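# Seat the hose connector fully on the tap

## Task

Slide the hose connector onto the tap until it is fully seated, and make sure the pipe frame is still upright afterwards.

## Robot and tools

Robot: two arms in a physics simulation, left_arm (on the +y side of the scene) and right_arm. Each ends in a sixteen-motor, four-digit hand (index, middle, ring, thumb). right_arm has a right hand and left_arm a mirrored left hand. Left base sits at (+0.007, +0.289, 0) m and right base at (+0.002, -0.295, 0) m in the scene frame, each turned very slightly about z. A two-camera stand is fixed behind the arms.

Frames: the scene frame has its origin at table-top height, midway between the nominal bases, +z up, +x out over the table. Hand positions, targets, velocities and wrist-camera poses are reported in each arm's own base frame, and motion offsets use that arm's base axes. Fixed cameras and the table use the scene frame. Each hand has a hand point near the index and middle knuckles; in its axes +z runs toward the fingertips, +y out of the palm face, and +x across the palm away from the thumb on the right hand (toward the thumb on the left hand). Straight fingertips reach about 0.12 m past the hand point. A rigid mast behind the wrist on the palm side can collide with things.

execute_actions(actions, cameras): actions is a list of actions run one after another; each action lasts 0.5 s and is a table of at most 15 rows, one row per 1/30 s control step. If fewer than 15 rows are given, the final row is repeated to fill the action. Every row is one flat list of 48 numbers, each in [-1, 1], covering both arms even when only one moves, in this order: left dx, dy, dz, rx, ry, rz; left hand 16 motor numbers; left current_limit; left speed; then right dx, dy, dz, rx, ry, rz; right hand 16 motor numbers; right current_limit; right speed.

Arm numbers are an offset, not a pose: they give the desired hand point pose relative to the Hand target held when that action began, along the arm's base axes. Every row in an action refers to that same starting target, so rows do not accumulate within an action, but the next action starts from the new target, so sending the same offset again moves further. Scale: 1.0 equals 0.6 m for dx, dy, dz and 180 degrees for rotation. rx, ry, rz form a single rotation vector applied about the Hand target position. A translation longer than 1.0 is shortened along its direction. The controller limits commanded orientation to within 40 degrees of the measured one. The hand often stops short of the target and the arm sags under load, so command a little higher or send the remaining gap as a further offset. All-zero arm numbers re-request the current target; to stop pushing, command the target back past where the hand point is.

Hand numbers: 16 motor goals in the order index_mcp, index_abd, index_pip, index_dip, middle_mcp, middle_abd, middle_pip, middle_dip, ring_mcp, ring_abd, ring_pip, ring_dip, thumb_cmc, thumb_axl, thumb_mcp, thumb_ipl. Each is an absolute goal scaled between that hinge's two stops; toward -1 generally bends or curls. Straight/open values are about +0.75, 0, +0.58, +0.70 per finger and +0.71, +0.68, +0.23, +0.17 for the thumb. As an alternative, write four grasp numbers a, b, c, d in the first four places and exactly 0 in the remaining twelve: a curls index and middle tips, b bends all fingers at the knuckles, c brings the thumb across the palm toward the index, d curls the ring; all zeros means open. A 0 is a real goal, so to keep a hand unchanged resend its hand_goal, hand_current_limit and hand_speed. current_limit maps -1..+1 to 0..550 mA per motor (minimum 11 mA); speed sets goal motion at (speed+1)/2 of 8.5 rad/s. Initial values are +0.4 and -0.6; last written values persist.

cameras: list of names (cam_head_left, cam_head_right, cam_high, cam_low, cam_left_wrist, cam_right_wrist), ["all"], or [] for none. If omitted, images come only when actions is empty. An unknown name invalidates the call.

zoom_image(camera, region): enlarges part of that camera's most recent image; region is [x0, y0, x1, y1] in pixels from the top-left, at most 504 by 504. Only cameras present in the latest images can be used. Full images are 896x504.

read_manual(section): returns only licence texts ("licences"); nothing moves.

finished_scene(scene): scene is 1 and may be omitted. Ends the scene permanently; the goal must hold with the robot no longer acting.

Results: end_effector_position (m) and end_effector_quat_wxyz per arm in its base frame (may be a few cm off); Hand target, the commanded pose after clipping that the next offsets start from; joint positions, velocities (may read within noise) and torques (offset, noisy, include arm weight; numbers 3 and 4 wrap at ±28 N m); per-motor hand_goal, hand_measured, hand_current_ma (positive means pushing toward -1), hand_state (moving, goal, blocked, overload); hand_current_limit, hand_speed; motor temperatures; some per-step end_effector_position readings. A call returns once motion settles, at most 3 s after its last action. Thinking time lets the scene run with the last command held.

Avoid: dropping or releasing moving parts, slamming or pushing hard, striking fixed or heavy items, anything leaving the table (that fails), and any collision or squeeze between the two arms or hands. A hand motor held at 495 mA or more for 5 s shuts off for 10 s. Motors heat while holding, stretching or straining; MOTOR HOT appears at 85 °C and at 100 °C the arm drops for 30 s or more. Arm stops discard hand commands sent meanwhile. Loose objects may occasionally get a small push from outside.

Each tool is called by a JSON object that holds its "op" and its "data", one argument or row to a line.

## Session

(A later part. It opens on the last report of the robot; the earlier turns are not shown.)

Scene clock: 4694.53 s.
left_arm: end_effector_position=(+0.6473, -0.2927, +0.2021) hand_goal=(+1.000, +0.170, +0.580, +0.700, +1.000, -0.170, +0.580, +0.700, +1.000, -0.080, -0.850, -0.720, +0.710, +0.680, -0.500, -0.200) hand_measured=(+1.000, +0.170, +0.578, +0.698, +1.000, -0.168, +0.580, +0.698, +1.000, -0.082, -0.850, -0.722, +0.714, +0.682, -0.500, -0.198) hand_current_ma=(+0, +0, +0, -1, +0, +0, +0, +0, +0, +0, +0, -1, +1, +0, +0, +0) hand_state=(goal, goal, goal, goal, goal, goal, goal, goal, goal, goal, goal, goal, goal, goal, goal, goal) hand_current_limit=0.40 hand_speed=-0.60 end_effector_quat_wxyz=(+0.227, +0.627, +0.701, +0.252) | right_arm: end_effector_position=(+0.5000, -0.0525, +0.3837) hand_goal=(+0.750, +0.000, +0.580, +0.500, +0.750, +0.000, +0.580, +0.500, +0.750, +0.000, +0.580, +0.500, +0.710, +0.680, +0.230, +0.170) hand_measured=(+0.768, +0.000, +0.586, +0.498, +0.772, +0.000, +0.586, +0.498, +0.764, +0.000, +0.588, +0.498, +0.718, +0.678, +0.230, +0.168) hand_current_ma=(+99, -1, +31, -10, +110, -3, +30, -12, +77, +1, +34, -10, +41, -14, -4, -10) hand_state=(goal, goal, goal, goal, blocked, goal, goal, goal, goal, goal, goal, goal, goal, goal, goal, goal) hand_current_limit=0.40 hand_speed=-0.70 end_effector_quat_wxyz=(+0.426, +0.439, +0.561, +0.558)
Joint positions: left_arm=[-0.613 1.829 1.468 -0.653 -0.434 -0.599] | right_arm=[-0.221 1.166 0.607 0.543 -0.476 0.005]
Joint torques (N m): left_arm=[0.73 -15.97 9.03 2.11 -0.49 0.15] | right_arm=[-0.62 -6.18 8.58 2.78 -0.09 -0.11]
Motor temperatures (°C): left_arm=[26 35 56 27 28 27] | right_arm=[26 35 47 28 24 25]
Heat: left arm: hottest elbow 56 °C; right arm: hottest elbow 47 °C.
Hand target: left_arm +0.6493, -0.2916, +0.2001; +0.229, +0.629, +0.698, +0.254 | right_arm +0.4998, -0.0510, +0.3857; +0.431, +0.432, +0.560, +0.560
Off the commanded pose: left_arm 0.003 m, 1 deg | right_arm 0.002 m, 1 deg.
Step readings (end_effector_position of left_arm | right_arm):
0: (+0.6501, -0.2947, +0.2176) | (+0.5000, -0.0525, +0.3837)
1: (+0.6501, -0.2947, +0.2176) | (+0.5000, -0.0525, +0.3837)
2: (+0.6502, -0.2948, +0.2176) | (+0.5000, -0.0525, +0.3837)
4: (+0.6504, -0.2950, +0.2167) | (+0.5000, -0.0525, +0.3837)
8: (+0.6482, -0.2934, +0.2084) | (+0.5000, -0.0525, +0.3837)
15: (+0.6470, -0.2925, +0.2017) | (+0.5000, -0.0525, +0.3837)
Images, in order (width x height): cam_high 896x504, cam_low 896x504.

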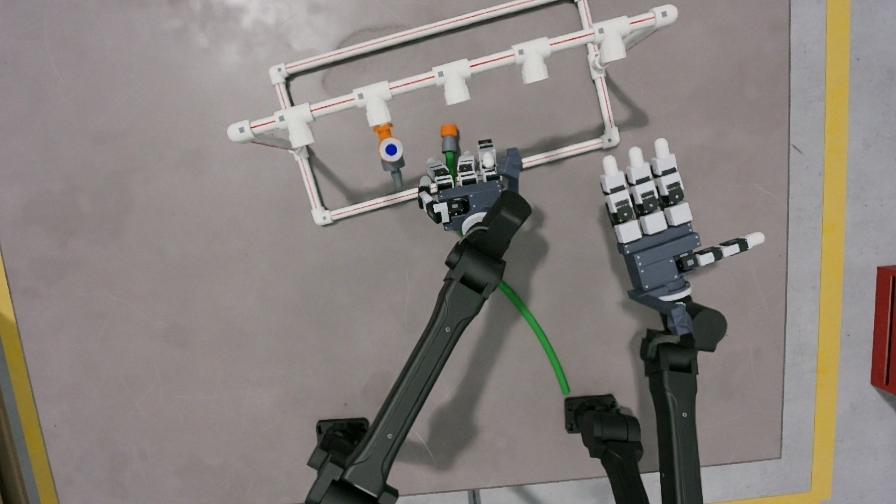

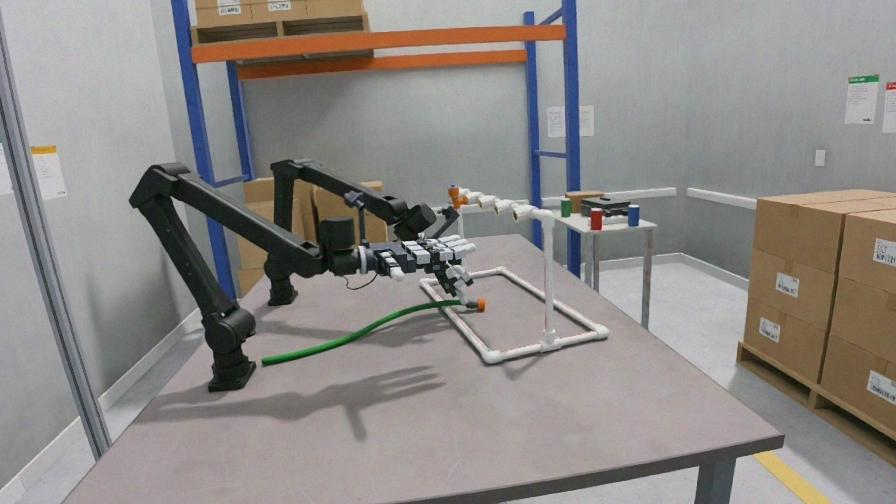

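{"op": "execute_actions", "data": {
  "actions": [
    [[0,0,-0.01,0,0,0,1.0,0.17,0.58,0.7,1.0,-0.17,0.58,0.7,1.0,-0.08,-0.85,-0.72,0.71,0.68,-0.5,-0.2,0.4,-0.6,0,0,0,0,0,0,0.75,0,0.58,0.5,0.75,0,0.58,0.5,0.75,0,0.58,0.5,0.71,0.68,0.23,0.17,0.4,-0.7],[-0.001,0,-0.017,0,0,0,1.0,0.17,0.58,0.7,1.0,-0.17,0.58,0.7,1.0,-0.08,-0.85,-0.72,0.71,0.68,-0.5,-0.2,0.4,-0.6,0,0,0,0,0,0,0.75,0,0.58,0.5,0.75,0,0.58,0.5,0.75,0,0.58,0.5,0.71,0.68,0.23,0.17,0.4,-0.7],[-0.002,0,-0.022,0,0,0,1.0,0.17,0.58,0.7,1.0,-0.17,0.58,0.7,1.0,-0.08,-0.85,-0.72,0.71,0.68,-0.5,-0.2,0.4,-0.6,0,0,0,0,0,0,0.75,0,0.58,0.5,0.75,0,0.58,0.5,0.75,0,0.58,0.5,0.71,0.68,0.23,0.17,0.4,-0.7]],
    [[0,0,0,0,0,0,1.0,0.0,0.58,0.7,1.0,0.0,0.58,0.7,1.0,-0.08,-0.85,-0.72,0.71,0.68,-0.5,-0.2,0.4,-0.7,0,0,0,0,0,0,0.75,0,0.58,0.5,0.75,0,0.58,0.5,0.75,0,0.58,0.5,0.71,0.68,0.23,0.17,0.4,-0.7]]
  ],
  "cameras": ["cam_high","cam_low"]
}}

{"op": "zoom_image", "data": {
  "camera": "cam_high",
  "region": [400, 100, 520, 220]
}}

{"op": "zoom_image", "data": {
  "camera": "cam_low",
  "region": [400, 230, 540, 340]
}}

Scene clock: 4714.07 s.
left_arm: end_effector_position=(+0.6466, -0.2923, +0.1898) hand_goal=(+1.000, +0.000, +0.580, +0.700, +1.000, +0.000, +0.580, +0.700, +1.000, -0.080, -0.850, -0.720, +0.710, +0.680, -0.500, -0.200) hand_measured=(+1.000, +0.004, +0.578, +0.698, +1.000, -0.002, +0.580, +0.698, +1.000, -0.082, -0.850, -0.722, +0.714, +0.682, -0.500, -0.198) hand_current_ma=(+0, +1, +0, -1, +0, -1, +0, +0, +0, +0, +0, -1, +1, +0, +0, +0) hand_state=(goal, goal, goal, goal, goal, goal, goal, goal, goal, goal, goal, goal, goal, goal, goal, goal) hand_current_limit=0.40 hand_speed=-0.70 end_effector_quat_wxyz=(+0.228, +0.627, +0.701, +0.252) | right_arm: end_effector_position=(+0.5000, -0.0525, +0.3837) hand_goal=(+0.750, +0.000, +0.580, +0.500, +0.750, +0.000, +0.580, +0.500, +0.750, +0.000, +0.580, +0.500, +0.710, +0.680, +0.230, +0.170) hand_measured=(+0.768, +0.000, +0.586, +0.498, +0.772, +0.000, +0.586, +0.498, +0.764, +0.000, +0.588, +0.498, +0.718, +0.678, +0.230, +0.168) hand_current_ma=(+99, -1, +31, -10, +110, -3, +30, -12, +77, +1, +34, -10, +41, -14, -4, -10) hand_state=(goal, goal, goal, goal, blocked, goal, goal, goal, goal, goal, goal, goal, goal, goal, goal, goal) hand_current_limit=0.40 hand_speed=-0.70 end_effector_quat_wxyz=(+0.426, +0.439, +0.561, +0.558)
Joint positions: left_arm=[-0.613 1.838 1.447 -0.621 -0.434 -0.599] | right_arm=[-0.221 1.166 0.607 0.543 -0.476 0.005]
Joint torques (N m): left_arm=[0.79 -16.5 8.98 2 -0.51 0.13] | right_arm=[-0.56 -6.24 8.58 2.78 -0.09 -0.12]
Heat: left arm: hottest elbow 53 °C; right arm: hottest elbow 47 °C.
Hand target: left_arm +0.6481, -0.2915, +0.1869; +0.229, +0.629, +0.698, +0.254 | right_arm +0.4998, -0.0510, +0.3857; +0.431, +0.432, +0.560, +0.560
Off the commanded pose: left_arm 0.003 m, 1 deg | right_arm 0.002 m, 1 deg.
Step readings (end_effector_position of left_arm | right_arm):
0: (+0.6473, -0.2927, +0.2021) | (+0.5000, -0.0525, +0.3837)
1: (+0.6473, -0.2927, +0.2021) | (+0.5000, -0.0525, +0.3837)
2: (+0.6474, -0.2928, +0.2023) | (+0.5000, -0.0525, +0.3837)
4: (+0.6477, -0.2930, +0.2020) | (+0.5000, -0.0525, +0.3837)
8: (+0.6469, -0.2925, +0.1974) | (+0.5000, -0.0525, +0.3837)
15: (+0.6464, -0.2921, +0.1898) | (+0.5000, -0.0525, +0.3837)
16: (+0.6464, -0.2921, +0.1895) | (+0.5000, -0.0525, +0.3837)
17: (+0.6465, -0.2922, +0.1896) | (+0.5000, -0.0525, +0.3837)
19: (+0.6466, -0.2922, +0.1897) | (+0.5000, -0.0525, +0.3837)
23: (+0.6466, -0.2923, +0.1898) | (+0.5000, -0.0525, +0.3837)
30: (+0.6466, -0.2923, +0.1898) | (+0.5000, -0.0525, +0.3837)
Images, in order (width x height): cam_high 896x504, cam_low 896x504.

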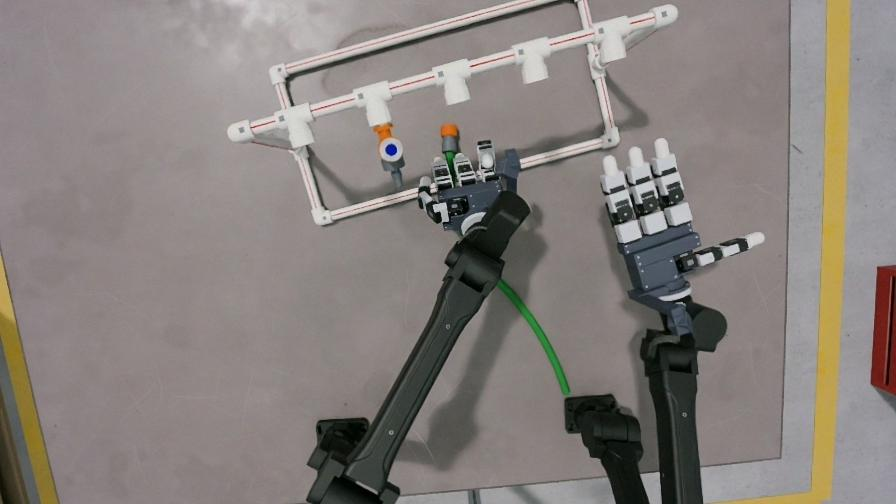

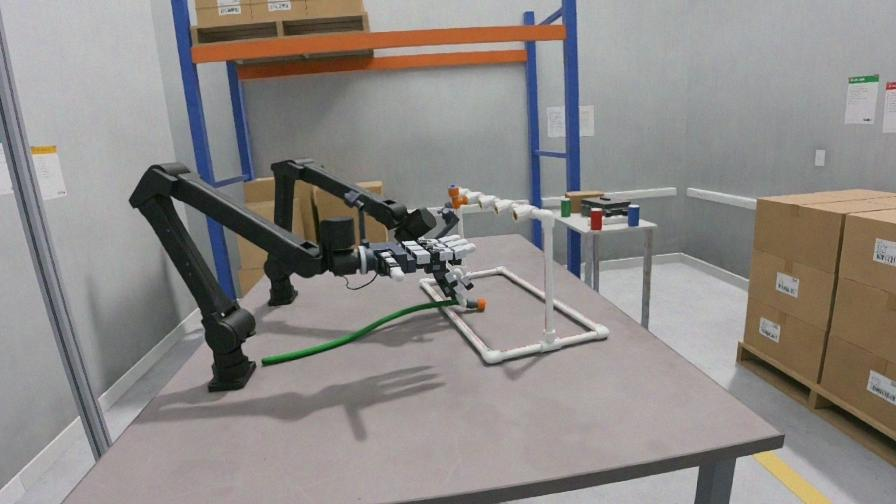

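Scaled by 4.200.

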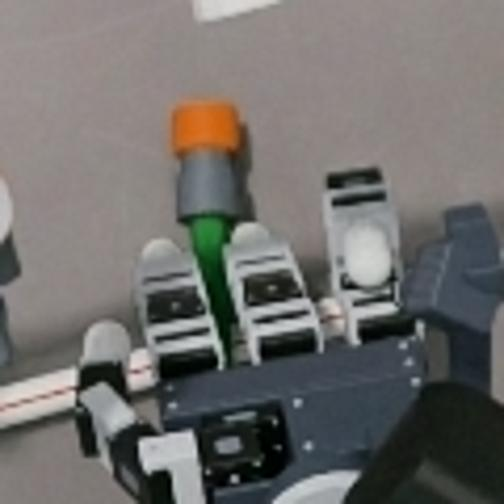

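Scaled by 3.600.

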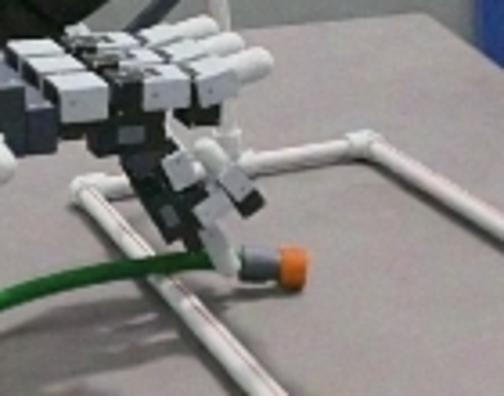

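{"op": "execute_actions", "data": {
  "actions": [
    [[0.002,-0.004,0,0,0,0,1.0,0.0,0.58,0.7,1.0,0.0,0.58,0.7,1.0,-0.08,-0.85,-0.72,0.71,0.68,-0.5,-0.2,0.4,-0.7,0,0,0,0,0,0,0.75,0,0.58,0.5,0.75,0,0.58,0.5,0.75,0,0.58,0.5,0.71,0.68,0.23,0.17,0.4,-0.7],[0.005,-0.008,-0.003,0,0,0,1.0,0.0,0.58,0.7,1.0,0.0,0.58,0.7,1.0,-0.08,-0.85,-0.72,0.71,0.68,-0.5,-0.2,0.4,-0.7,0,0,0,0,0,0,0.75,0,0.58,0.5,0.75,0,0.58,0.5,0.75,0,0.58,0.5,0.71,0.68,0.23,0.17,0.4,-0.7]],
    [[0,0,0,0,0,0,1.0,-0.1,0.58,0.7,1.0,0.1,0.58,0.7,1.0,-0.08,-0.85,-0.72,0.71,0.68,-0.5,-0.2,0.4,-0.8,0,0,0,0,0,0,0.75,0,0.58,0.5,0.75,0,0.58,0.5,0.75,0,0.58,0.5,0.71,0.68,0.23,0.17,0.4,-0.7]]
  ],
  "cameras": ["cam_high","cam_low","cam_left_wrist"]
}}

{"op": "zoom_image", "data": {
  "camera": "cam_high",
  "region": [400, 100, 520, 220]
}}

{"op": "zoom_image", "data": {
  "camera": "cam_low",
  "region": [400, 230, 540, 340]
}}

Scene clock: 4736.07 s.
left_arm: end_effector_position=(+0.6473, -0.2925, +0.1804) hand_goal=(+1.000, -0.100, +0.580, +0.700, +1.000, +0.100, +0.580, +0.700, +1.000, -0.080, -0.850, -0.720, +0.710, +0.680, -0.500, -0.200) hand_measured=(+1.000, -0.050, +0.582, +0.702, +1.000, +0.038, +0.580, +0.698, +1.000, -0.082, -0.850, -0.722, +0.714, +0.682, -0.500, -0.198) hand_current_ma=(+0, +63, +0, +0, +0, -87, +0, +0, +0, +0, +0, -1, +1, +0, +0, +0) hand_state=(goal, blocked, goal, goal, goal, blocked, goal, goal, goal, goal, goal, goal, goal, goal, goal, goal) hand_current_limit=0.40 hand_speed=-0.80 end_effector_quat_wxyz=(+0.221, +0.629, +0.702, +0.252) | right_arm: end_effector_position=(+0.5000, -0.0525, +0.3837) hand_goal=(+0.750, +0.000, +0.580, +0.500, +0.750, +0.000, +0.580, +0.500, +0.750, +0.000, +0.580, +0.500, +0.710, +0.680, +0.230, +0.170) hand_measured=(+0.768, +0.000, +0.586, +0.498, +0.772, +0.000, +0.586, +0.498, +0.764, +0.000, +0.588, +0.498, +0.718, +0.678, +0.230, +0.168) hand_current_ma=(+99, -1, +31, -10, +110, -3, +30, -12, +77, +1, +34, -10, +41, -14, -4, -10) hand_state=(goal, goal, goal, goal, blocked, goal, goal, goal, goal, goal, goal, goal, goal, goal, goal, goal) hand_current_limit=0.40 hand_speed=-0.70 end_effector_quat_wxyz=(+0.426, +0.439, +0.561, +0.558)
Joint positions: left_arm=[-0.613 1.852 1.447 -0.621 -0.436 -0.599] | right_arm=[-0.221 1.166 0.607 0.543 -0.476 0.005]
Joint torques (N m): left_arm=[0.85 -16.15 10.22 1.87 -0.51 0.11] | right_arm=[-0.62 -6.18 8.57 2.8 -0.09 -0.11]
Heat: left arm: hottest elbow 53 °C; right arm: hottest elbow 47 °C.
Hand target: left_arm +0.6511, -0.2964, +0.1850; +0.229, +0.629, +0.698, +0.254 | right_arm +0.4998, -0.0510, +0.3857; +0.431, +0.432, +0.560, +0.560
Off the commanded pose: left_arm 0.007 m, 1 deg | right_arm 0.002 m, 1 deg.
Step readings (end_effector_position of left_arm | right_arm):
0: (+0.6466, -0.2923, +0.1898) | (+0.5000, -0.0525, +0.3837)
1: (+0.6466, -0.2923, +0.1898) | (+0.5000, -0.0525, +0.3837)
2: (+0.6466, -0.2923, +0.1898) | (+0.5000, -0.0525, +0.3837)
4: (+0.6466, -0.2923, +0.1892) | (+0.5000, -0.0525, +0.3837)
8: (+0.6468, -0.2924, +0.1862) | (+0.5000, -0.0525, +0.3837)
15: (+0.6472, -0.2927, +0.1805) | (+0.5000, -0.0525, +0.3837)
16: (+0.6472, -0.2927, +0.1802) | (+0.5000, -0.0525, +0.3837)
17: (+0.6472, -0.2927, +0.1802) | (+0.5000, -0.0525, +0.3837)
19: (+0.6472, -0.2925, +0.1804) | (+0.5000, -0.0525, +0.3837)
23: (+0.6473, -0.2925, +0.1804) | (+0.5000, -0.0525, +0.3837)
30: (+0.6473, -0.2925, +0.1804) | (+0.5000, -0.0525, +0.3837)
camera_calibration:
cam_left_wrist: T_world_to_cam=[[-0.402331, -0.836808, -0.371325, 0.047212], [-0.914846, 0.35223, 0.19746, 0.615727], [-0.0344441, 0.41915, -0.907264, 0.436867], [0, 0, 0, 1]] pos_world=[0.597337, -0.360483, 0.292303]
Images, in order (width x height): cam_high 896x504, cam_low 896x504, cam_left_wrist 896x504.

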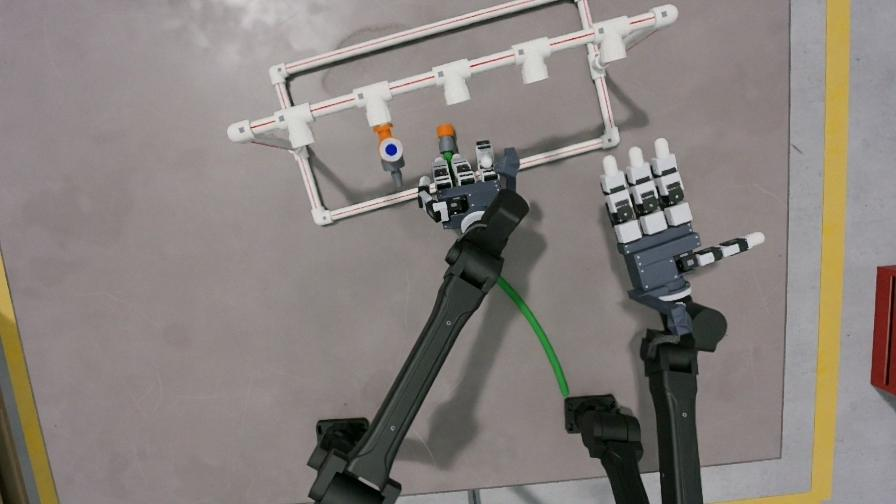

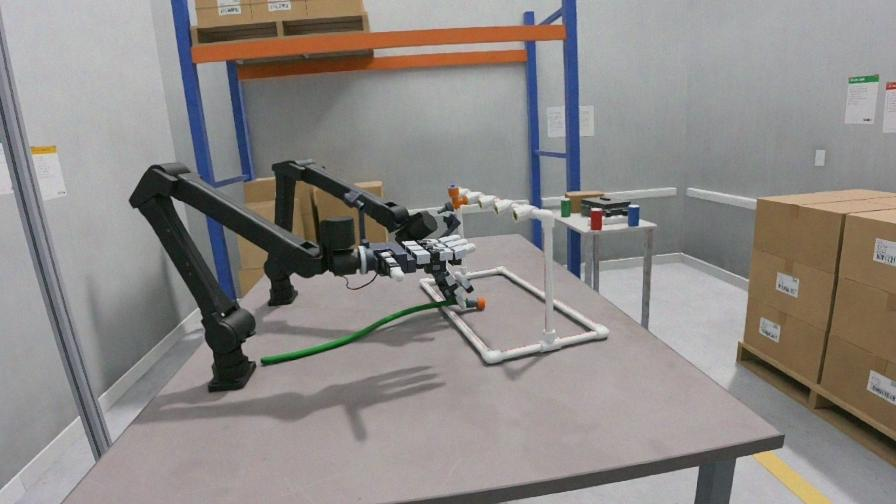

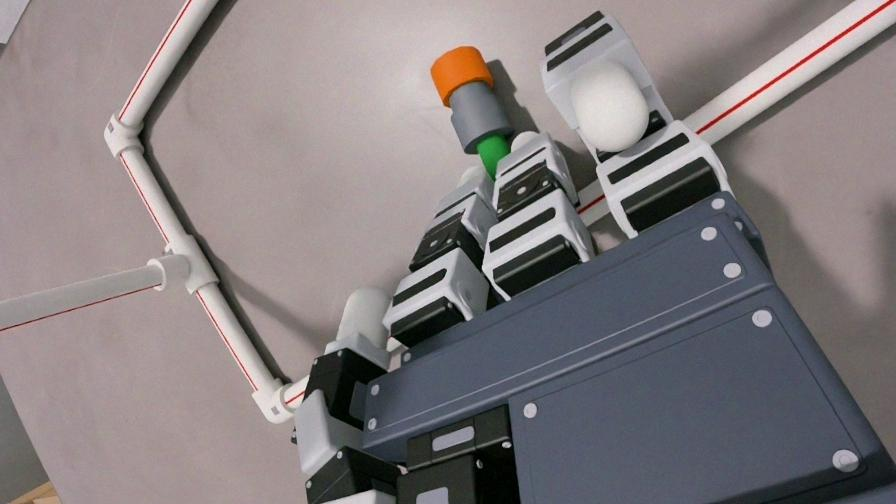

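Scaled by 4.200.

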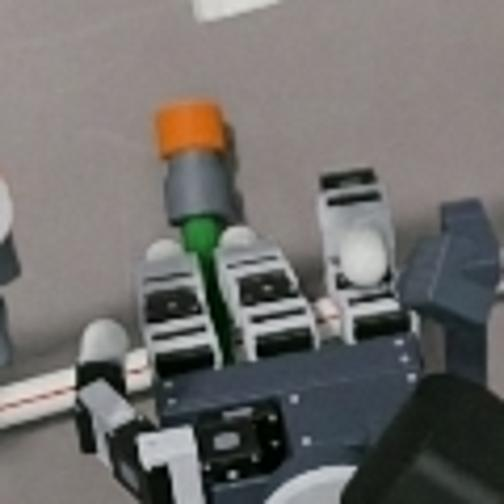

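Scaled by 3.600.

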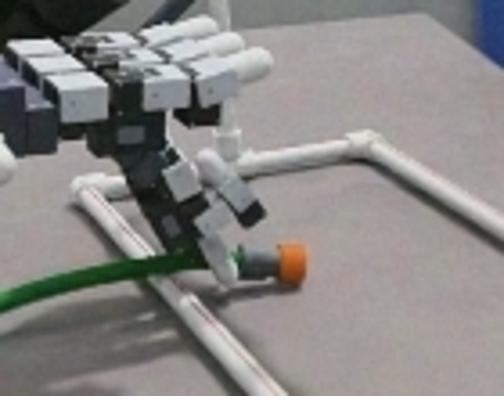

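{"op": "execute_actions", "data": {
  "actions": [
    [[0,0,0,0,0,0,1.0,0.0,0.58,0.7,1.0,0.0,0.58,0.7,1.0,-0.08,-0.85,-0.72,0.71,0.68,-0.5,-0.2,0.4,-0.7,0,0,0,0,0,0,0.75,0,0.58,0.5,0.75,0,0.58,0.5,0.75,0,0.58,0.5,0.71,0.68,0.23,0.17,0.4,-0.7],[0.005,0.001,-0.002,0,0,0,1.0,0.0,0.58,0.7,1.0,0.0,0.58,0.7,1.0,-0.08,-0.85,-0.72,0.71,0.68,-0.5,-0.2,0.4,-0.7,0,0,0,0,0,0,0.75,0,0.58,0.5,0.75,0,0.58,0.5,0.75,0,0.58,0.5,0.71,0.68,0.23,0.17,0.4,-0.7],[0.01,0.002,-0.005,0,0,0,1.0,0.0,0.58,0.7,1.0,0.0,0.58,0.7,1.0,-0.08,-0.85,-0.72,0.71,0.68,-0.5,-0.2,0.4,-0.7,0,0,0,0,0,0,0.75,0,0.58,0.5,0.75,0,0.58,0.5,0.75,0,0.58,0.5,0.71,0.68,0.23,0.17,0.4,-0.7]],
    [[0,0,0,0,0,0,1.0,-0.22,0.58,0.7,1.0,0.22,0.58,0.7,1.0,-0.08,-0.85,-0.72,0.71,0.68,-0.5,-0.2,0.4,-0.8,0,0,0,0,0,0,0.75,0,0.58,0.5,0.75,0,0.58,0.5,0.75,0,0.58,0.5,0.71,0.68,0.23,0.17,0.4,-0.7]]
  ],
  "cameras": ["cam_high","cam_low","cam_left_wrist"]
}}

{"op": "zoom_image", "data": {
  "camera": "cam_high",
  "region": [400, 100, 520, 220]
}}

{"op": "zoom_image", "data": {
  "camera": "cam_low",
  "region": [400, 230, 540, 340]
}}

Scene clock: 4756.40 s.
left_arm: end_effector_position=(+0.6484, -0.2933, +0.1781) hand_goal=(+1.000, -0.220, +0.580, +0.700, +1.000, +0.220, +0.580, +0.700, +1.000, -0.080, -0.850, -0.720, +0.710, +0.680, -0.500, -0.200) hand_measured=(+0.996, -0.056, +0.582, +0.702, +1.000, +0.048, +0.582, +0.700, +1.000, -0.082, -0.850, -0.722, +0.714, +0.682, -0.500, -0.198) hand_current_ma=(-1, +385, +0, +1, +0, -385, +0, +0, +0, +0, +0, -1, +1, +0, +0, +0) hand_state=(goal, blocked, goal, goal, goal, blocked, goal, goal, goal, goal, goal, goal, goal, goal, goal, goal) hand_current_limit=0.40 hand_speed=-0.80 end_effector_quat_wxyz=(+0.221, +0.630, +0.700, +0.253) | right_arm: end_effector_position=(+0.5000, -0.0525, +0.3837) hand_goal=(+0.750, +0.000, +0.580, +0.500, +0.750, +0.000, +0.580, +0.500, +0.750, +0.000, +0.580, +0.500, +0.710, +0.680, +0.230, +0.170) hand_measured=(+0.768, +0.000, +0.586, +0.498, +0.772, +0.000, +0.586, +0.498, +0.764, +0.000, +0.588, +0.498, +0.718, +0.678, +0.230, +0.168) hand_current_ma=(+99, -1, +31, -10, +110, -3, +30, -12, +77, +1, +34, -10, +41, -14, -4, -10) hand_state=(goal, goal, goal, goal, blocked, goal, goal, goal, goal, goal, goal, goal, goal, goal, goal, goal) hand_current_limit=0.40 hand_speed=-0.70 end_effector_quat_wxyz=(+0.426, +0.439, +0.561, +0.558)
Joint positions: left_arm=[-0.613 1.857 1.447 -0.614 -0.436 -0.593] | right_arm=[-0.221 1.166 0.607 0.543 -0.476 0.005]
Joint torques (N m): left_arm=[0.85 -15.68 10.99 1.94 -0.36 0.14] | right_arm=[-0.56 -6.18 8.57 2.78 -0.09 -0.11]
Heat: left arm: hottest elbow 54 °C; right arm: hottest elbow 47 °C.
Hand target: left_arm +0.6572, -0.2951, +0.1821; +0.229, +0.629, +0.698, +0.254 | right_arm +0.4998, -0.0510, +0.3857; +0.431, +0.432, +0.560, +0.560
Off the commanded pose: left_arm 0.010 m, 1 deg | right_arm 0.002 m, 1 deg.
Step readings (end_effector_position of left_arm | right_arm):
0: (+0.6473, -0.2925, +0.1804) | (+0.5000, -0.0525, +0.3837)
1: (+0.6473, -0.2925, +0.1804) | (+0.5000, -0.0525, +0.3837)
2: (+0.6473, -0.2925, +0.1804) | (+0.5000, -0.0525, +0.3837)
4: (+0.6473, -0.2925, +0.1804) | (+0.5000, -0.0525, +0.3837)
8: (+0.6476, -0.2927, +0.1786) | (+0.5000, -0.0525, +0.3837)
15: (+0.6479, -0.2930, +0.1776) | (+0.5000, -0.0525, +0.3837)
16: (+0.6479, -0.2930, +0.1776) | (+0.5000, -0.0525, +0.3837)
17: (+0.6479, -0.2930, +0.1776) | (+0.5000, -0.0525, +0.3837)
19: (+0.6480, -0.2930, +0.1777) | (+0.5000, -0.0525, +0.3837)
23: (+0.6484, -0.2931, +0.1781) | (+0.5000, -0.0525, +0.3837)
30: (+0.6484, -0.2932, +0.1781) | (+0.5000, -0.0525, +0.3837)
camera_calibration:
cam_left_wrist: T_world_to_cam=[[-0.40507, -0.834276, -0.374034, 0.0491922], [-0.913717, 0.354966, 0.197788, 0.61749], [-0.0322402, 0.421879, -0.906079, 0.43433], [0, 0, 0, 1]] pos_world=[0.59814, -0.361383, 0.289805]
Images, in order (width x height): cam_high 896x504, cam_low 896x504, cam_left_wrist 896x504.

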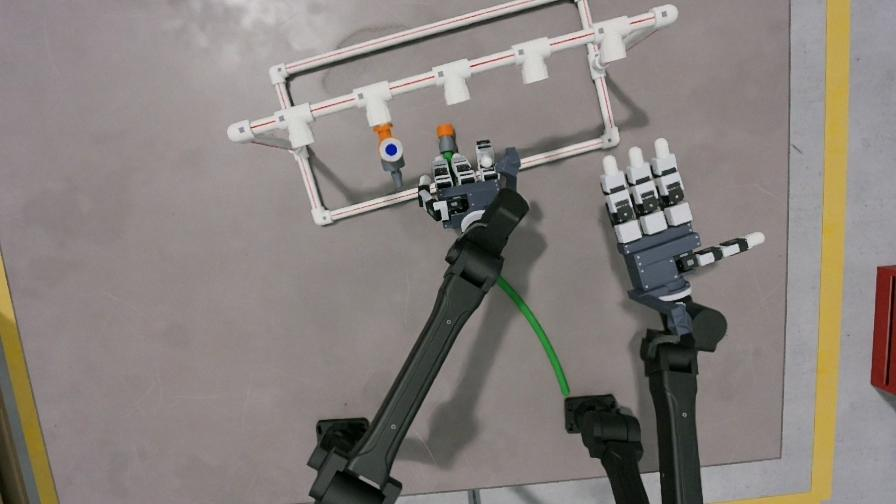

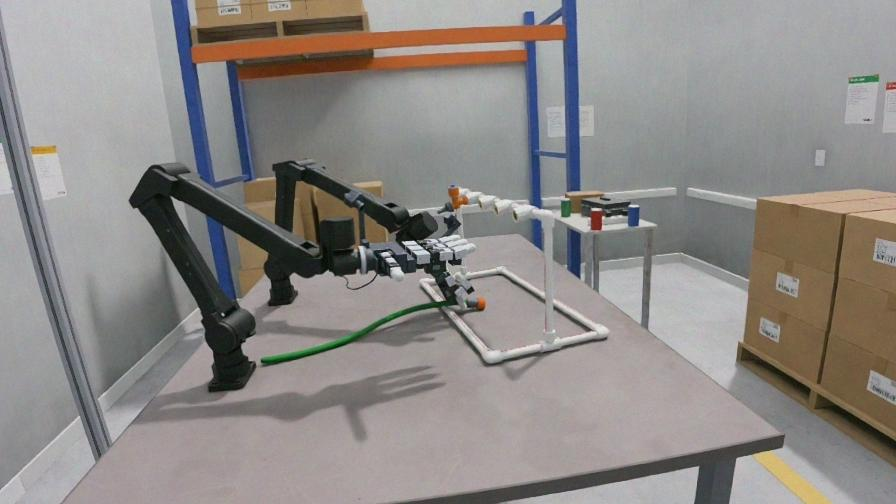

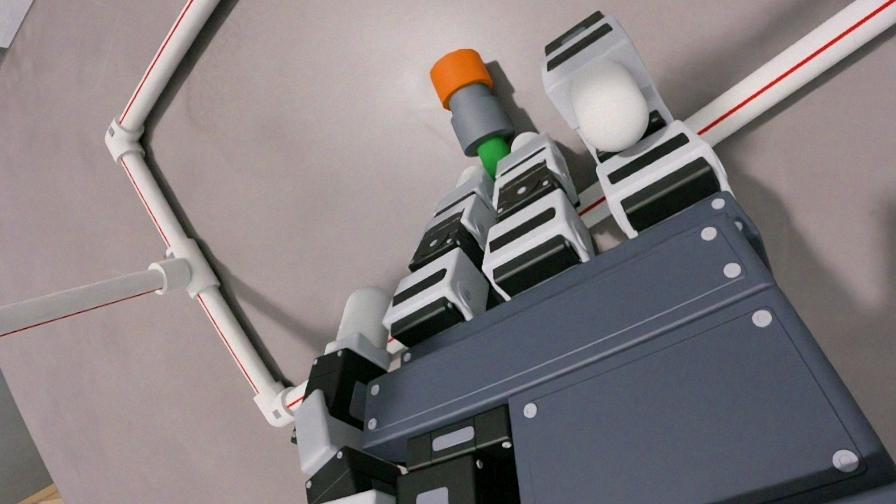

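Scaled by 4.200.

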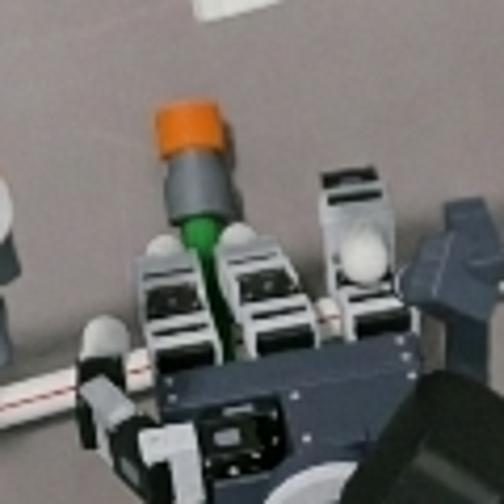

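Scaled by 3.600.

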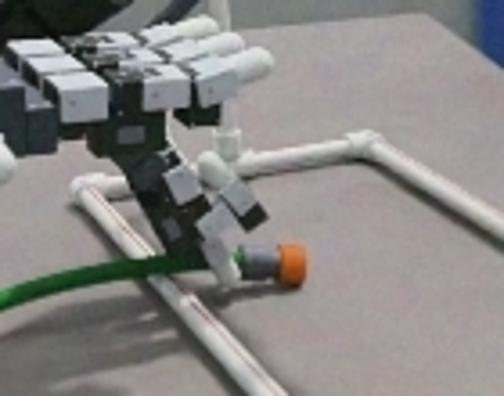

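{"op": "execute_actions", "data": {
  "actions": [
    [[-0.005,0,0.02,0,0,0,1.0,-0.22,0.58,0.7,1.0,0.22,0.58,0.7,1.0,-0.08,-0.85,-0.72,0.71,0.68,-0.5,-0.2,0.4,-0.8,0,0,0,0,0,0,0.75,0,0.58,0.5,0.75,0,0.58,0.5,0.75,0,0.58,0.5,0.71,0.68,0.23,0.17,0.4,-0.7],[-0.015,0,0.06,0,0,0,1.0,-0.22,0.58,0.7,1.0,0.22,0.58,0.7,1.0,-0.08,-0.85,-0.72,0.71,0.68,-0.5,-0.2,0.4,-0.8,0,0,0,0,0,0,0.75,0,0.58,0.5,0.75,0,0.58,0.5,0.75,0,0.58,0.5,0.71,0.68,0.23,0.17,0.4,-0.7],[-0.02,0,0.1,0,0,0,1.0,-0.22,0.58,0.7,1.0,0.22,0.58,0.7,1.0,-0.08,-0.85,-0.72,0.71,0.68,-0.5,-0.2,0.4,-0.8,0,0,0,0,0,0,0.75,0,0.58,0.5,0.75,0,0.58,0.5,0.75,0,0.58,0.5,0.71,0.68,0.23,0.17,0.4,-0.7]]
  ],
  "cameras": ["cam_high","cam_low","cam_left_wrist"]
}}

{"op": "zoom_image", "data": {
  "camera": "cam_high",
  "region": [400, 100, 520, 220]
}}

{"op": "zoom_image", "data": {
  "camera": "cam_low",
  "region": [400, 210, 540, 320]
}}

Scene clock: 4772.17 s.
left_arm: end_effector_position=(+0.6323, -0.2818, +0.1934) hand_goal=(+1.000, -0.220, +0.580, +0.700, +1.000, +0.220, +0.580, +0.700, +1.000, -0.080, -0.850, -0.720, +0.710, +0.680, -0.500, -0.200) hand_measured=(+1.000, -0.056, +0.580, +0.702, +1.000, +0.050, +0.580, +0.700, +1.000, -0.082, -0.850, -0.722, +0.714, +0.682, -0.500, -0.198) hand_current_ma=(+0, +385, +0, +0, +0, -385, +0, +0, +0, +0, +0, -1, +1, +0, +0, +0) hand_state=(goal, blocked, goal, goal, goal, blocked, goal, goal, goal, goal, goal, goal, goal, goal, goal, goal) hand_current_limit=0.40 hand_speed=-0.80 end_effector_quat_wxyz=(+0.190, +0.641, +0.701, +0.249) | right_arm: end_effector_position=(+0.5000, -0.0525, +0.3837) hand_goal=(+0.750, +0.000, +0.580, +0.500, +0.750, +0.000, +0.580, +0.500, +0.750, +0.000, +0.580, +0.500, +0.710, +0.680, +0.230, +0.170) hand_measured=(+0.768, +0.000, +0.586, +0.498, +0.772, +0.000, +0.586, +0.498, +0.764, +0.000, +0.588, +0.498, +0.718, +0.678, +0.230, +0.168) hand_current_ma=(+99, -1, +31, -10, +110, -3, +30, -12, +77, +1, +34, -10, +41, -14, -4, -10) hand_state=(goal, goal, goal, goal, blocked, goal, goal, goal, goal, goal, goal, goal, goal, goal, goal, goal) hand_current_limit=0.40 hand_speed=-0.70 end_effector_quat_wxyz=(+0.426, +0.439, +0.561, +0.558)
Joint positions: left_arm=[-0.613 1.809 1.447 -0.729 -0.437 -0.593] | right_arm=[-0.221 1.166 0.607 0.543 -0.476 0.005]
Joint torques (N m): left_arm=[0.03 -18.14 14.98 1.02 -0.58 -0.01] | right_arm=[-0.56 -6.18 8.57 2.77 -0.09 -0.11]
Motor temperatures (°C): left_arm=[26 36 55 27 28 27] | right_arm=[26 35 46 28 24 25]
Heat: left arm: hottest elbow 55 °C; right arm: hottest elbow 46 °C.
Hand target: left_arm +0.6451, -0.2951, +0.2421; +0.229, +0.629, +0.698, +0.254 | right_arm +0.4998, -0.0510, +0.3857; +0.431, +0.432, +0.560, +0.560
Off the commanded pose: left_arm 0.052 m, 5 deg | right_arm 0.002 m, 1 deg.
Step readings (end_effector_position of left_arm | right_arm):
0: (+0.6484, -0.2933, +0.1781) | (+0.5000, -0.0525, +0.3837)
1: (+0.6484, -0.2933, +0.1781) | (+0.5000, -0.0525, +0.3837)
2: (+0.6484, -0.2932, +0.1781) | (+0.5000, -0.0525, +0.3837)
4: (+0.6472, -0.2922, +0.1776) | (+0.5000, -0.0525, +0.3837)
8: (+0.6391, -0.2865, +0.1817) | (+0.5000, -0.0525, +0.3837)
15: (+0.6331, -0.2823, +0.1935) | (+0.5000, -0.0525, +0.3837)
camera_calibration:
cam_left_wrist: T_world_to_cam=[[-0.424805, -0.819823, -0.383966, 0.0764371], [-0.901709, 0.345522, 0.259876, 0.573432], [-0.0803836, 0.456622, -0.886022, 0.479239], [0, 0, 0, 1]] pos_world=[0.588062, -0.3543, 0.304944]
Images, in order (width x height): cam_high 896x504, cam_low 896x504, cam_left_wrist 896x504.

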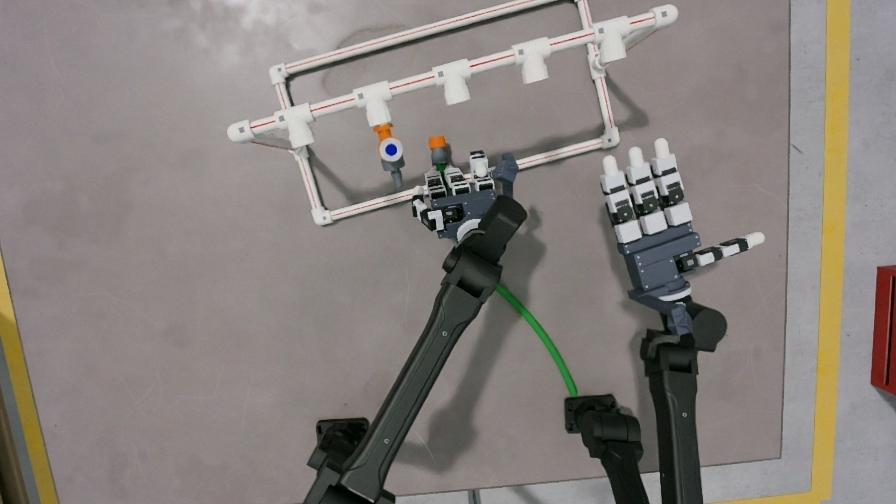

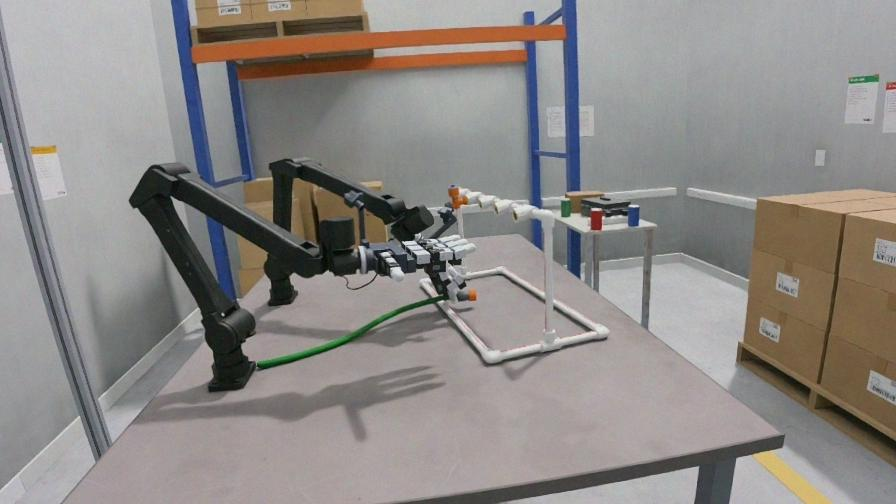

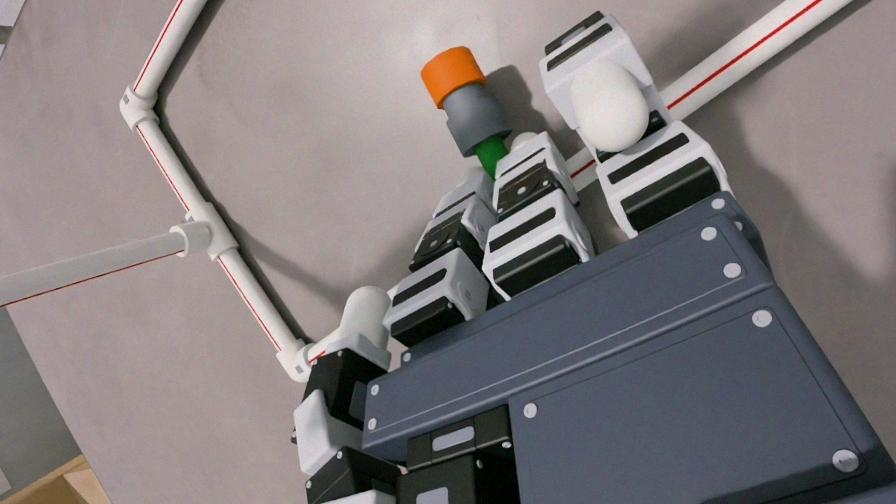

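Scaled by 4.200.

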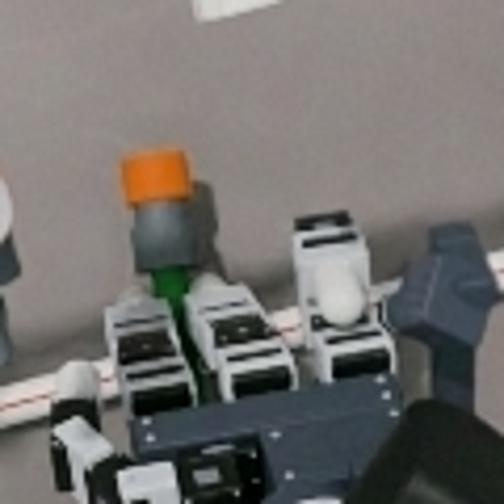

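Scaled by 3.600.

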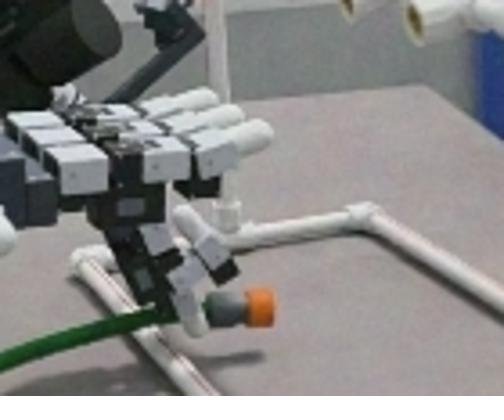

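{"op": "execute_actions", "data": {
  "actions": [
    [[-0.02,0,0.02,0,0,0,1.0,-0.22,0.58,0.7,1.0,0.22,0.58,0.7,1.0,-0.08,-0.85,-0.72,0.71,0.68,-0.5,-0.2,0.4,-0.8,0,0,0,0,0,0,0.75,0,0.58,0.5,0.75,0,0.58,0.5,0.75,0,0.58,0.5,0.71,0.68,0.23,0.17,0.4,-0.7],[-0.04,0,0.05,0,0,0,1.0,-0.22,0.58,0.7,1.0,0.22,0.58,0.7,1.0,-0.08,-0.85,-0.72,0.71,0.68,-0.5,-0.2,0.4,-0.8,0,0,0,0,0,0,0.75,0,0.58,0.5,0.75,0,0.58,0.5,0.75,0,0.58,0.5,0.71,0.68,0.23,0.17,0.4,-0.7],[-0.06,0,0.08,0,0,0,1.0,-0.22,0.58,0.7,1.0,0.22,0.58,0.7,1.0,-0.08,-0.85,-0.72,0.71,0.68,-0.5,-0.2,0.4,-0.8,0,0,0,0,0,0,0.75,0,0.58,0.5,0.75,0,0.58,0.5,0.75,0,0.58,0.5,0.71,0.68,0.23,0.17,0.4,-0.7],[-0.08,0,0.12,0,0,0,1.0,-0.22,0.58,0.7,1.0,0.22,0.58,0.7,1.0,-0.08,-0.85,-0.72,0.71,0.68,-0.5,-0.2,0.4,-0.8,0,0,0,0,0,0,0.75,0,0.58,0.5,0.75,0,0.58,0.5,0.75,0,0.58,0.5,0.71,0.68,0.23,0.17,0.4,-0.7]],
    [[-0.04,0,0.05,0,0,0,1.0,-0.22,0.58,0.7,1.0,0.22,0.58,0.7,1.0,-0.08,-0.85,-0.72,0.71,0.68,-0.5,-0.2,0.4,-0.8,0,0,0,0,0,0,0.75,0,0.58,0.5,0.75,0,0.58,0.5,0.75,0,0.58,0.5,0.71,0.68,0.23,0.17,0.4,-0.7],[-0.07,0,0.12,0,0,0,1.0,-0.22,0.58,0.7,1.0,0.22,0.58,0.7,1.0,-0.08,-0.85,-0.72,0.71,0.68,-0.5,-0.2,0.4,-0.8,0,0,0,0,0,0,0.75,0,0.58,0.5,0.75,0,0.58,0.5,0.75,0,0.58,0.5,0.71,0.68,0.23,0.17,0.4,-0.7]]
  ],
  "cameras": ["cam_high","cam_low","cam_left_wrist","cam_head_left"]
}}

{"op": "zoom_image", "data": {
  "camera": "cam_high",
  "region": [370, 100, 510, 240]
}}

{"op": "zoom_image", "data": {
  "camera": "cam_low",
  "region": [350, 150, 520, 290]
}}

Scene clock: 4925.10 s.
left_arm: end_effector_position=(+0.5490, -0.2848, +0.3455) hand_goal=(+1.000, -0.220, +0.580, +0.700, +1.000, +0.220, +0.580, +0.700, +1.000, -0.080, -0.850, -0.720, +0.710, +0.680, -0.500, -0.200) hand_measured=(+1.000, -0.056, +0.582, +0.700, +0.998, +0.052, +0.580, +0.700, +1.000, -0.082, -0.850, -0.722, +0.714, +0.682, -0.500, -0.198) hand_current_ma=(+0, +385, +0, +0, +0, -385, +0, +0, +0, +0, +0, -1, +1, +0, +0, +0) hand_state=(goal, blocked, goal, goal, goal, blocked, goal, goal, goal, goal, goal, goal, goal, goal, goal, goal) hand_current_limit=0.40 hand_speed=-0.80 end_effector_quat_wxyz=(+0.193, +0.644, +0.695, +0.254) | right_arm: end_effector_position=(+0.5000, -0.0525, +0.3837) hand_goal=(+0.750, +0.000, +0.580, +0.500, +0.750, +0.000, +0.580, +0.500, +0.750, +0.000, +0.580, +0.500, +0.710, +0.680, +0.230, +0.170) hand_measured=(+0.768, +0.000, +0.586, +0.498, +0.772, +0.000, +0.586, +0.498, +0.764, +0.000, +0.588, +0.498, +0.718, +0.678, +0.230, +0.168) hand_current_ma=(+99, -1, +31, -10, +110, -3, +30, -12, +77, +1, +34, -10, +41, -14, -4, -10) hand_state=(goal, goal, goal, goal, blocked, goal, goal, goal, goal, goal, goal, goal, goal, goal, goal, goal) hand_current_limit=0.40 hand_speed=-0.70 end_effector_quat_wxyz=(+0.426, +0.439, +0.561, +0.558)
Joint positions: left_arm=[-0.713 1.567 1.537 -1.092 -0.488 -0.674] | right_arm=[-0.221 1.166 0.607 0.543 -0.476 0.005]
Joint torques (N m): left_arm=[-0.32 -13.57 16.01 0.98 -0.65 -0.18] | right_arm=[-0.56 -6.12 8.57 2.8 -0.09 -0.11]
Motor temperatures (°C): left_arm=[26 42 68 26 29 26] | right_arm=[26 34 46 28 24 25]
Heat: left arm: hottest elbow 68 °C; right arm: hottest elbow 46 °C.
Hand target: left_arm +0.5552, -0.2950, +0.3861; +0.229, +0.629, +0.698, +0.254 | right_arm +0.4998, -0.0510, +0.3857; +0.431, +0.432, +0.560, +0.560
Off the commanded pose: left_arm 0.042 m, 4 deg | right_arm 0.002 m, 1 deg.
Step readings (end_effector_position of left_arm | right_arm):
0: (+0.6323, -0.2818, +0.1934) | (+0.5000, -0.0525, +0.3837)
1: (+0.6323, -0.2817, +0.1934) | (+0.5000, -0.0525, +0.3837)
2: (+0.6320, -0.2815, +0.1933) | (+0.5000, -0.0525, +0.3837)
4: (+0.6288, -0.2800, +0.1948) | (+0.5000, -0.0525, +0.3837)
8: (+0.6119, -0.2779, +0.2158) | (+0.5000, -0.0525, +0.3837)
15: (+0.5887, -0.2829, +0.2786) | (+0.5000, -0.0525, +0.3837)
16: (+0.5880, -0.2837, +0.2827) | (+0.5000, -0.0525, +0.3837)
17: (+0.5870, -0.2839, +0.2855) | (+0.5000, -0.0525, +0.3837)
19: (+0.5804, -0.2829, +0.2887) | (+0.5000, -0.0525, +0.3837)
23: (+0.5624, -0.2796, +0.3004) | (+0.5000, -0.0525, +0.3837)
30: (+0.5498, -0.2854, +0.3407) | (+0.5000, -0.0525, +0.3837)
camera_calibration:
cam_left_wrist: T_world_to_cam=[[-0.430355, -0.811748, -0.39479, 0.106003], [-0.900389, 0.355038, 0.251489, 0.464701], [-0.0639805, 0.463694, -0.883682, 0.600744], [0, 0, 0, 1]] pos_world=[0.502467, -0.357501, 0.455848]
Images, in order (width x height): cam_head_left 896x504, cam_high 896x504, cam_low 896x504, cam_left_wrist 896x504.

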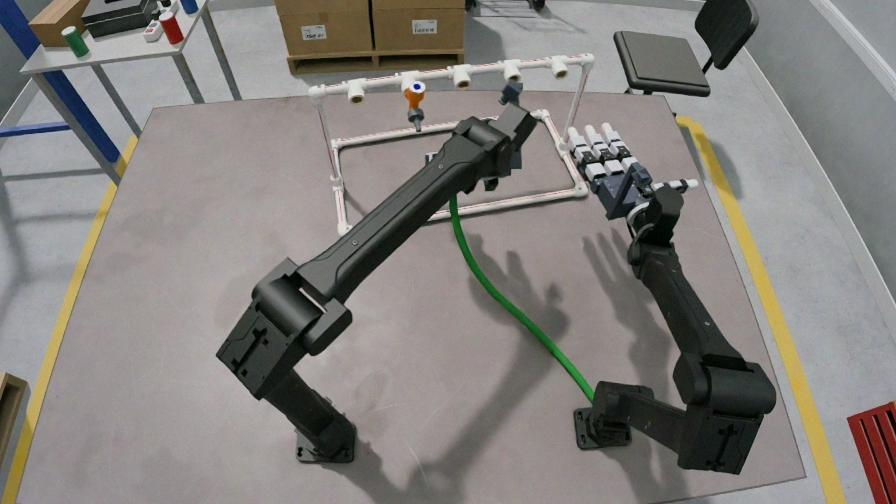

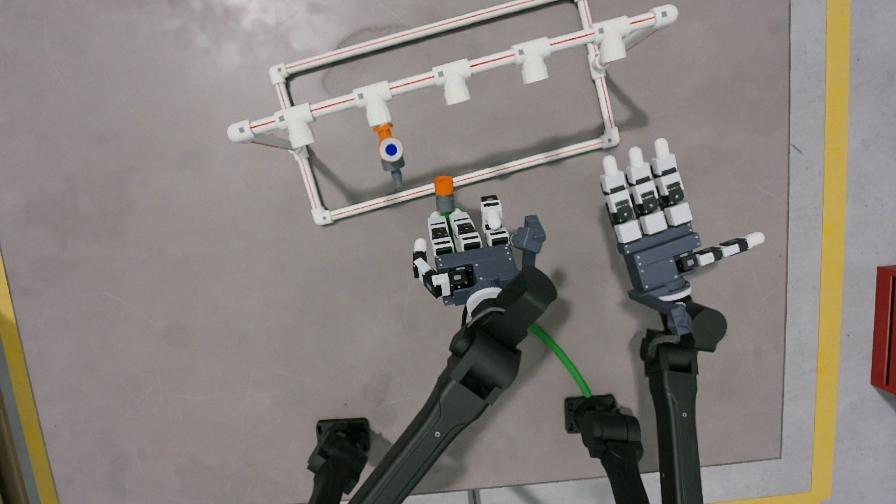

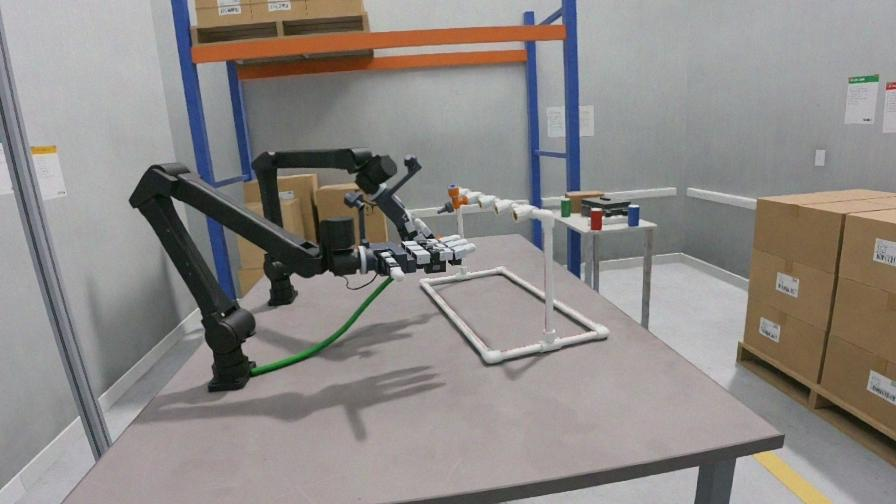

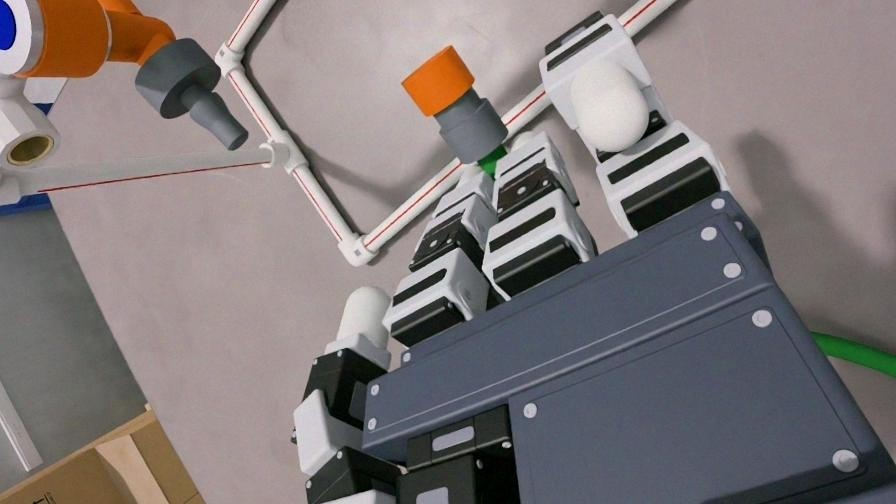

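Scaled by 3.600.

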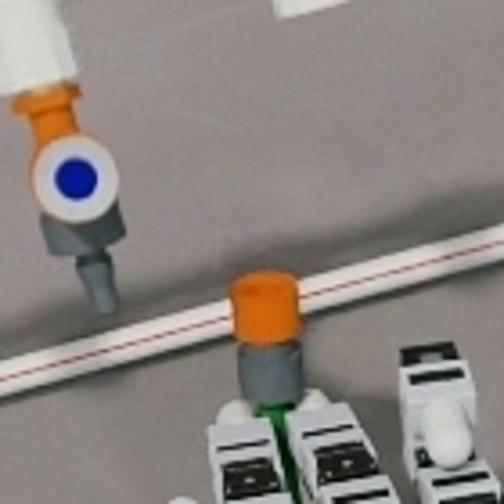

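Scaled by 2.965.

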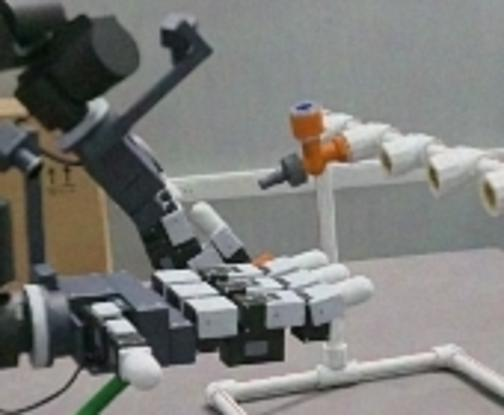

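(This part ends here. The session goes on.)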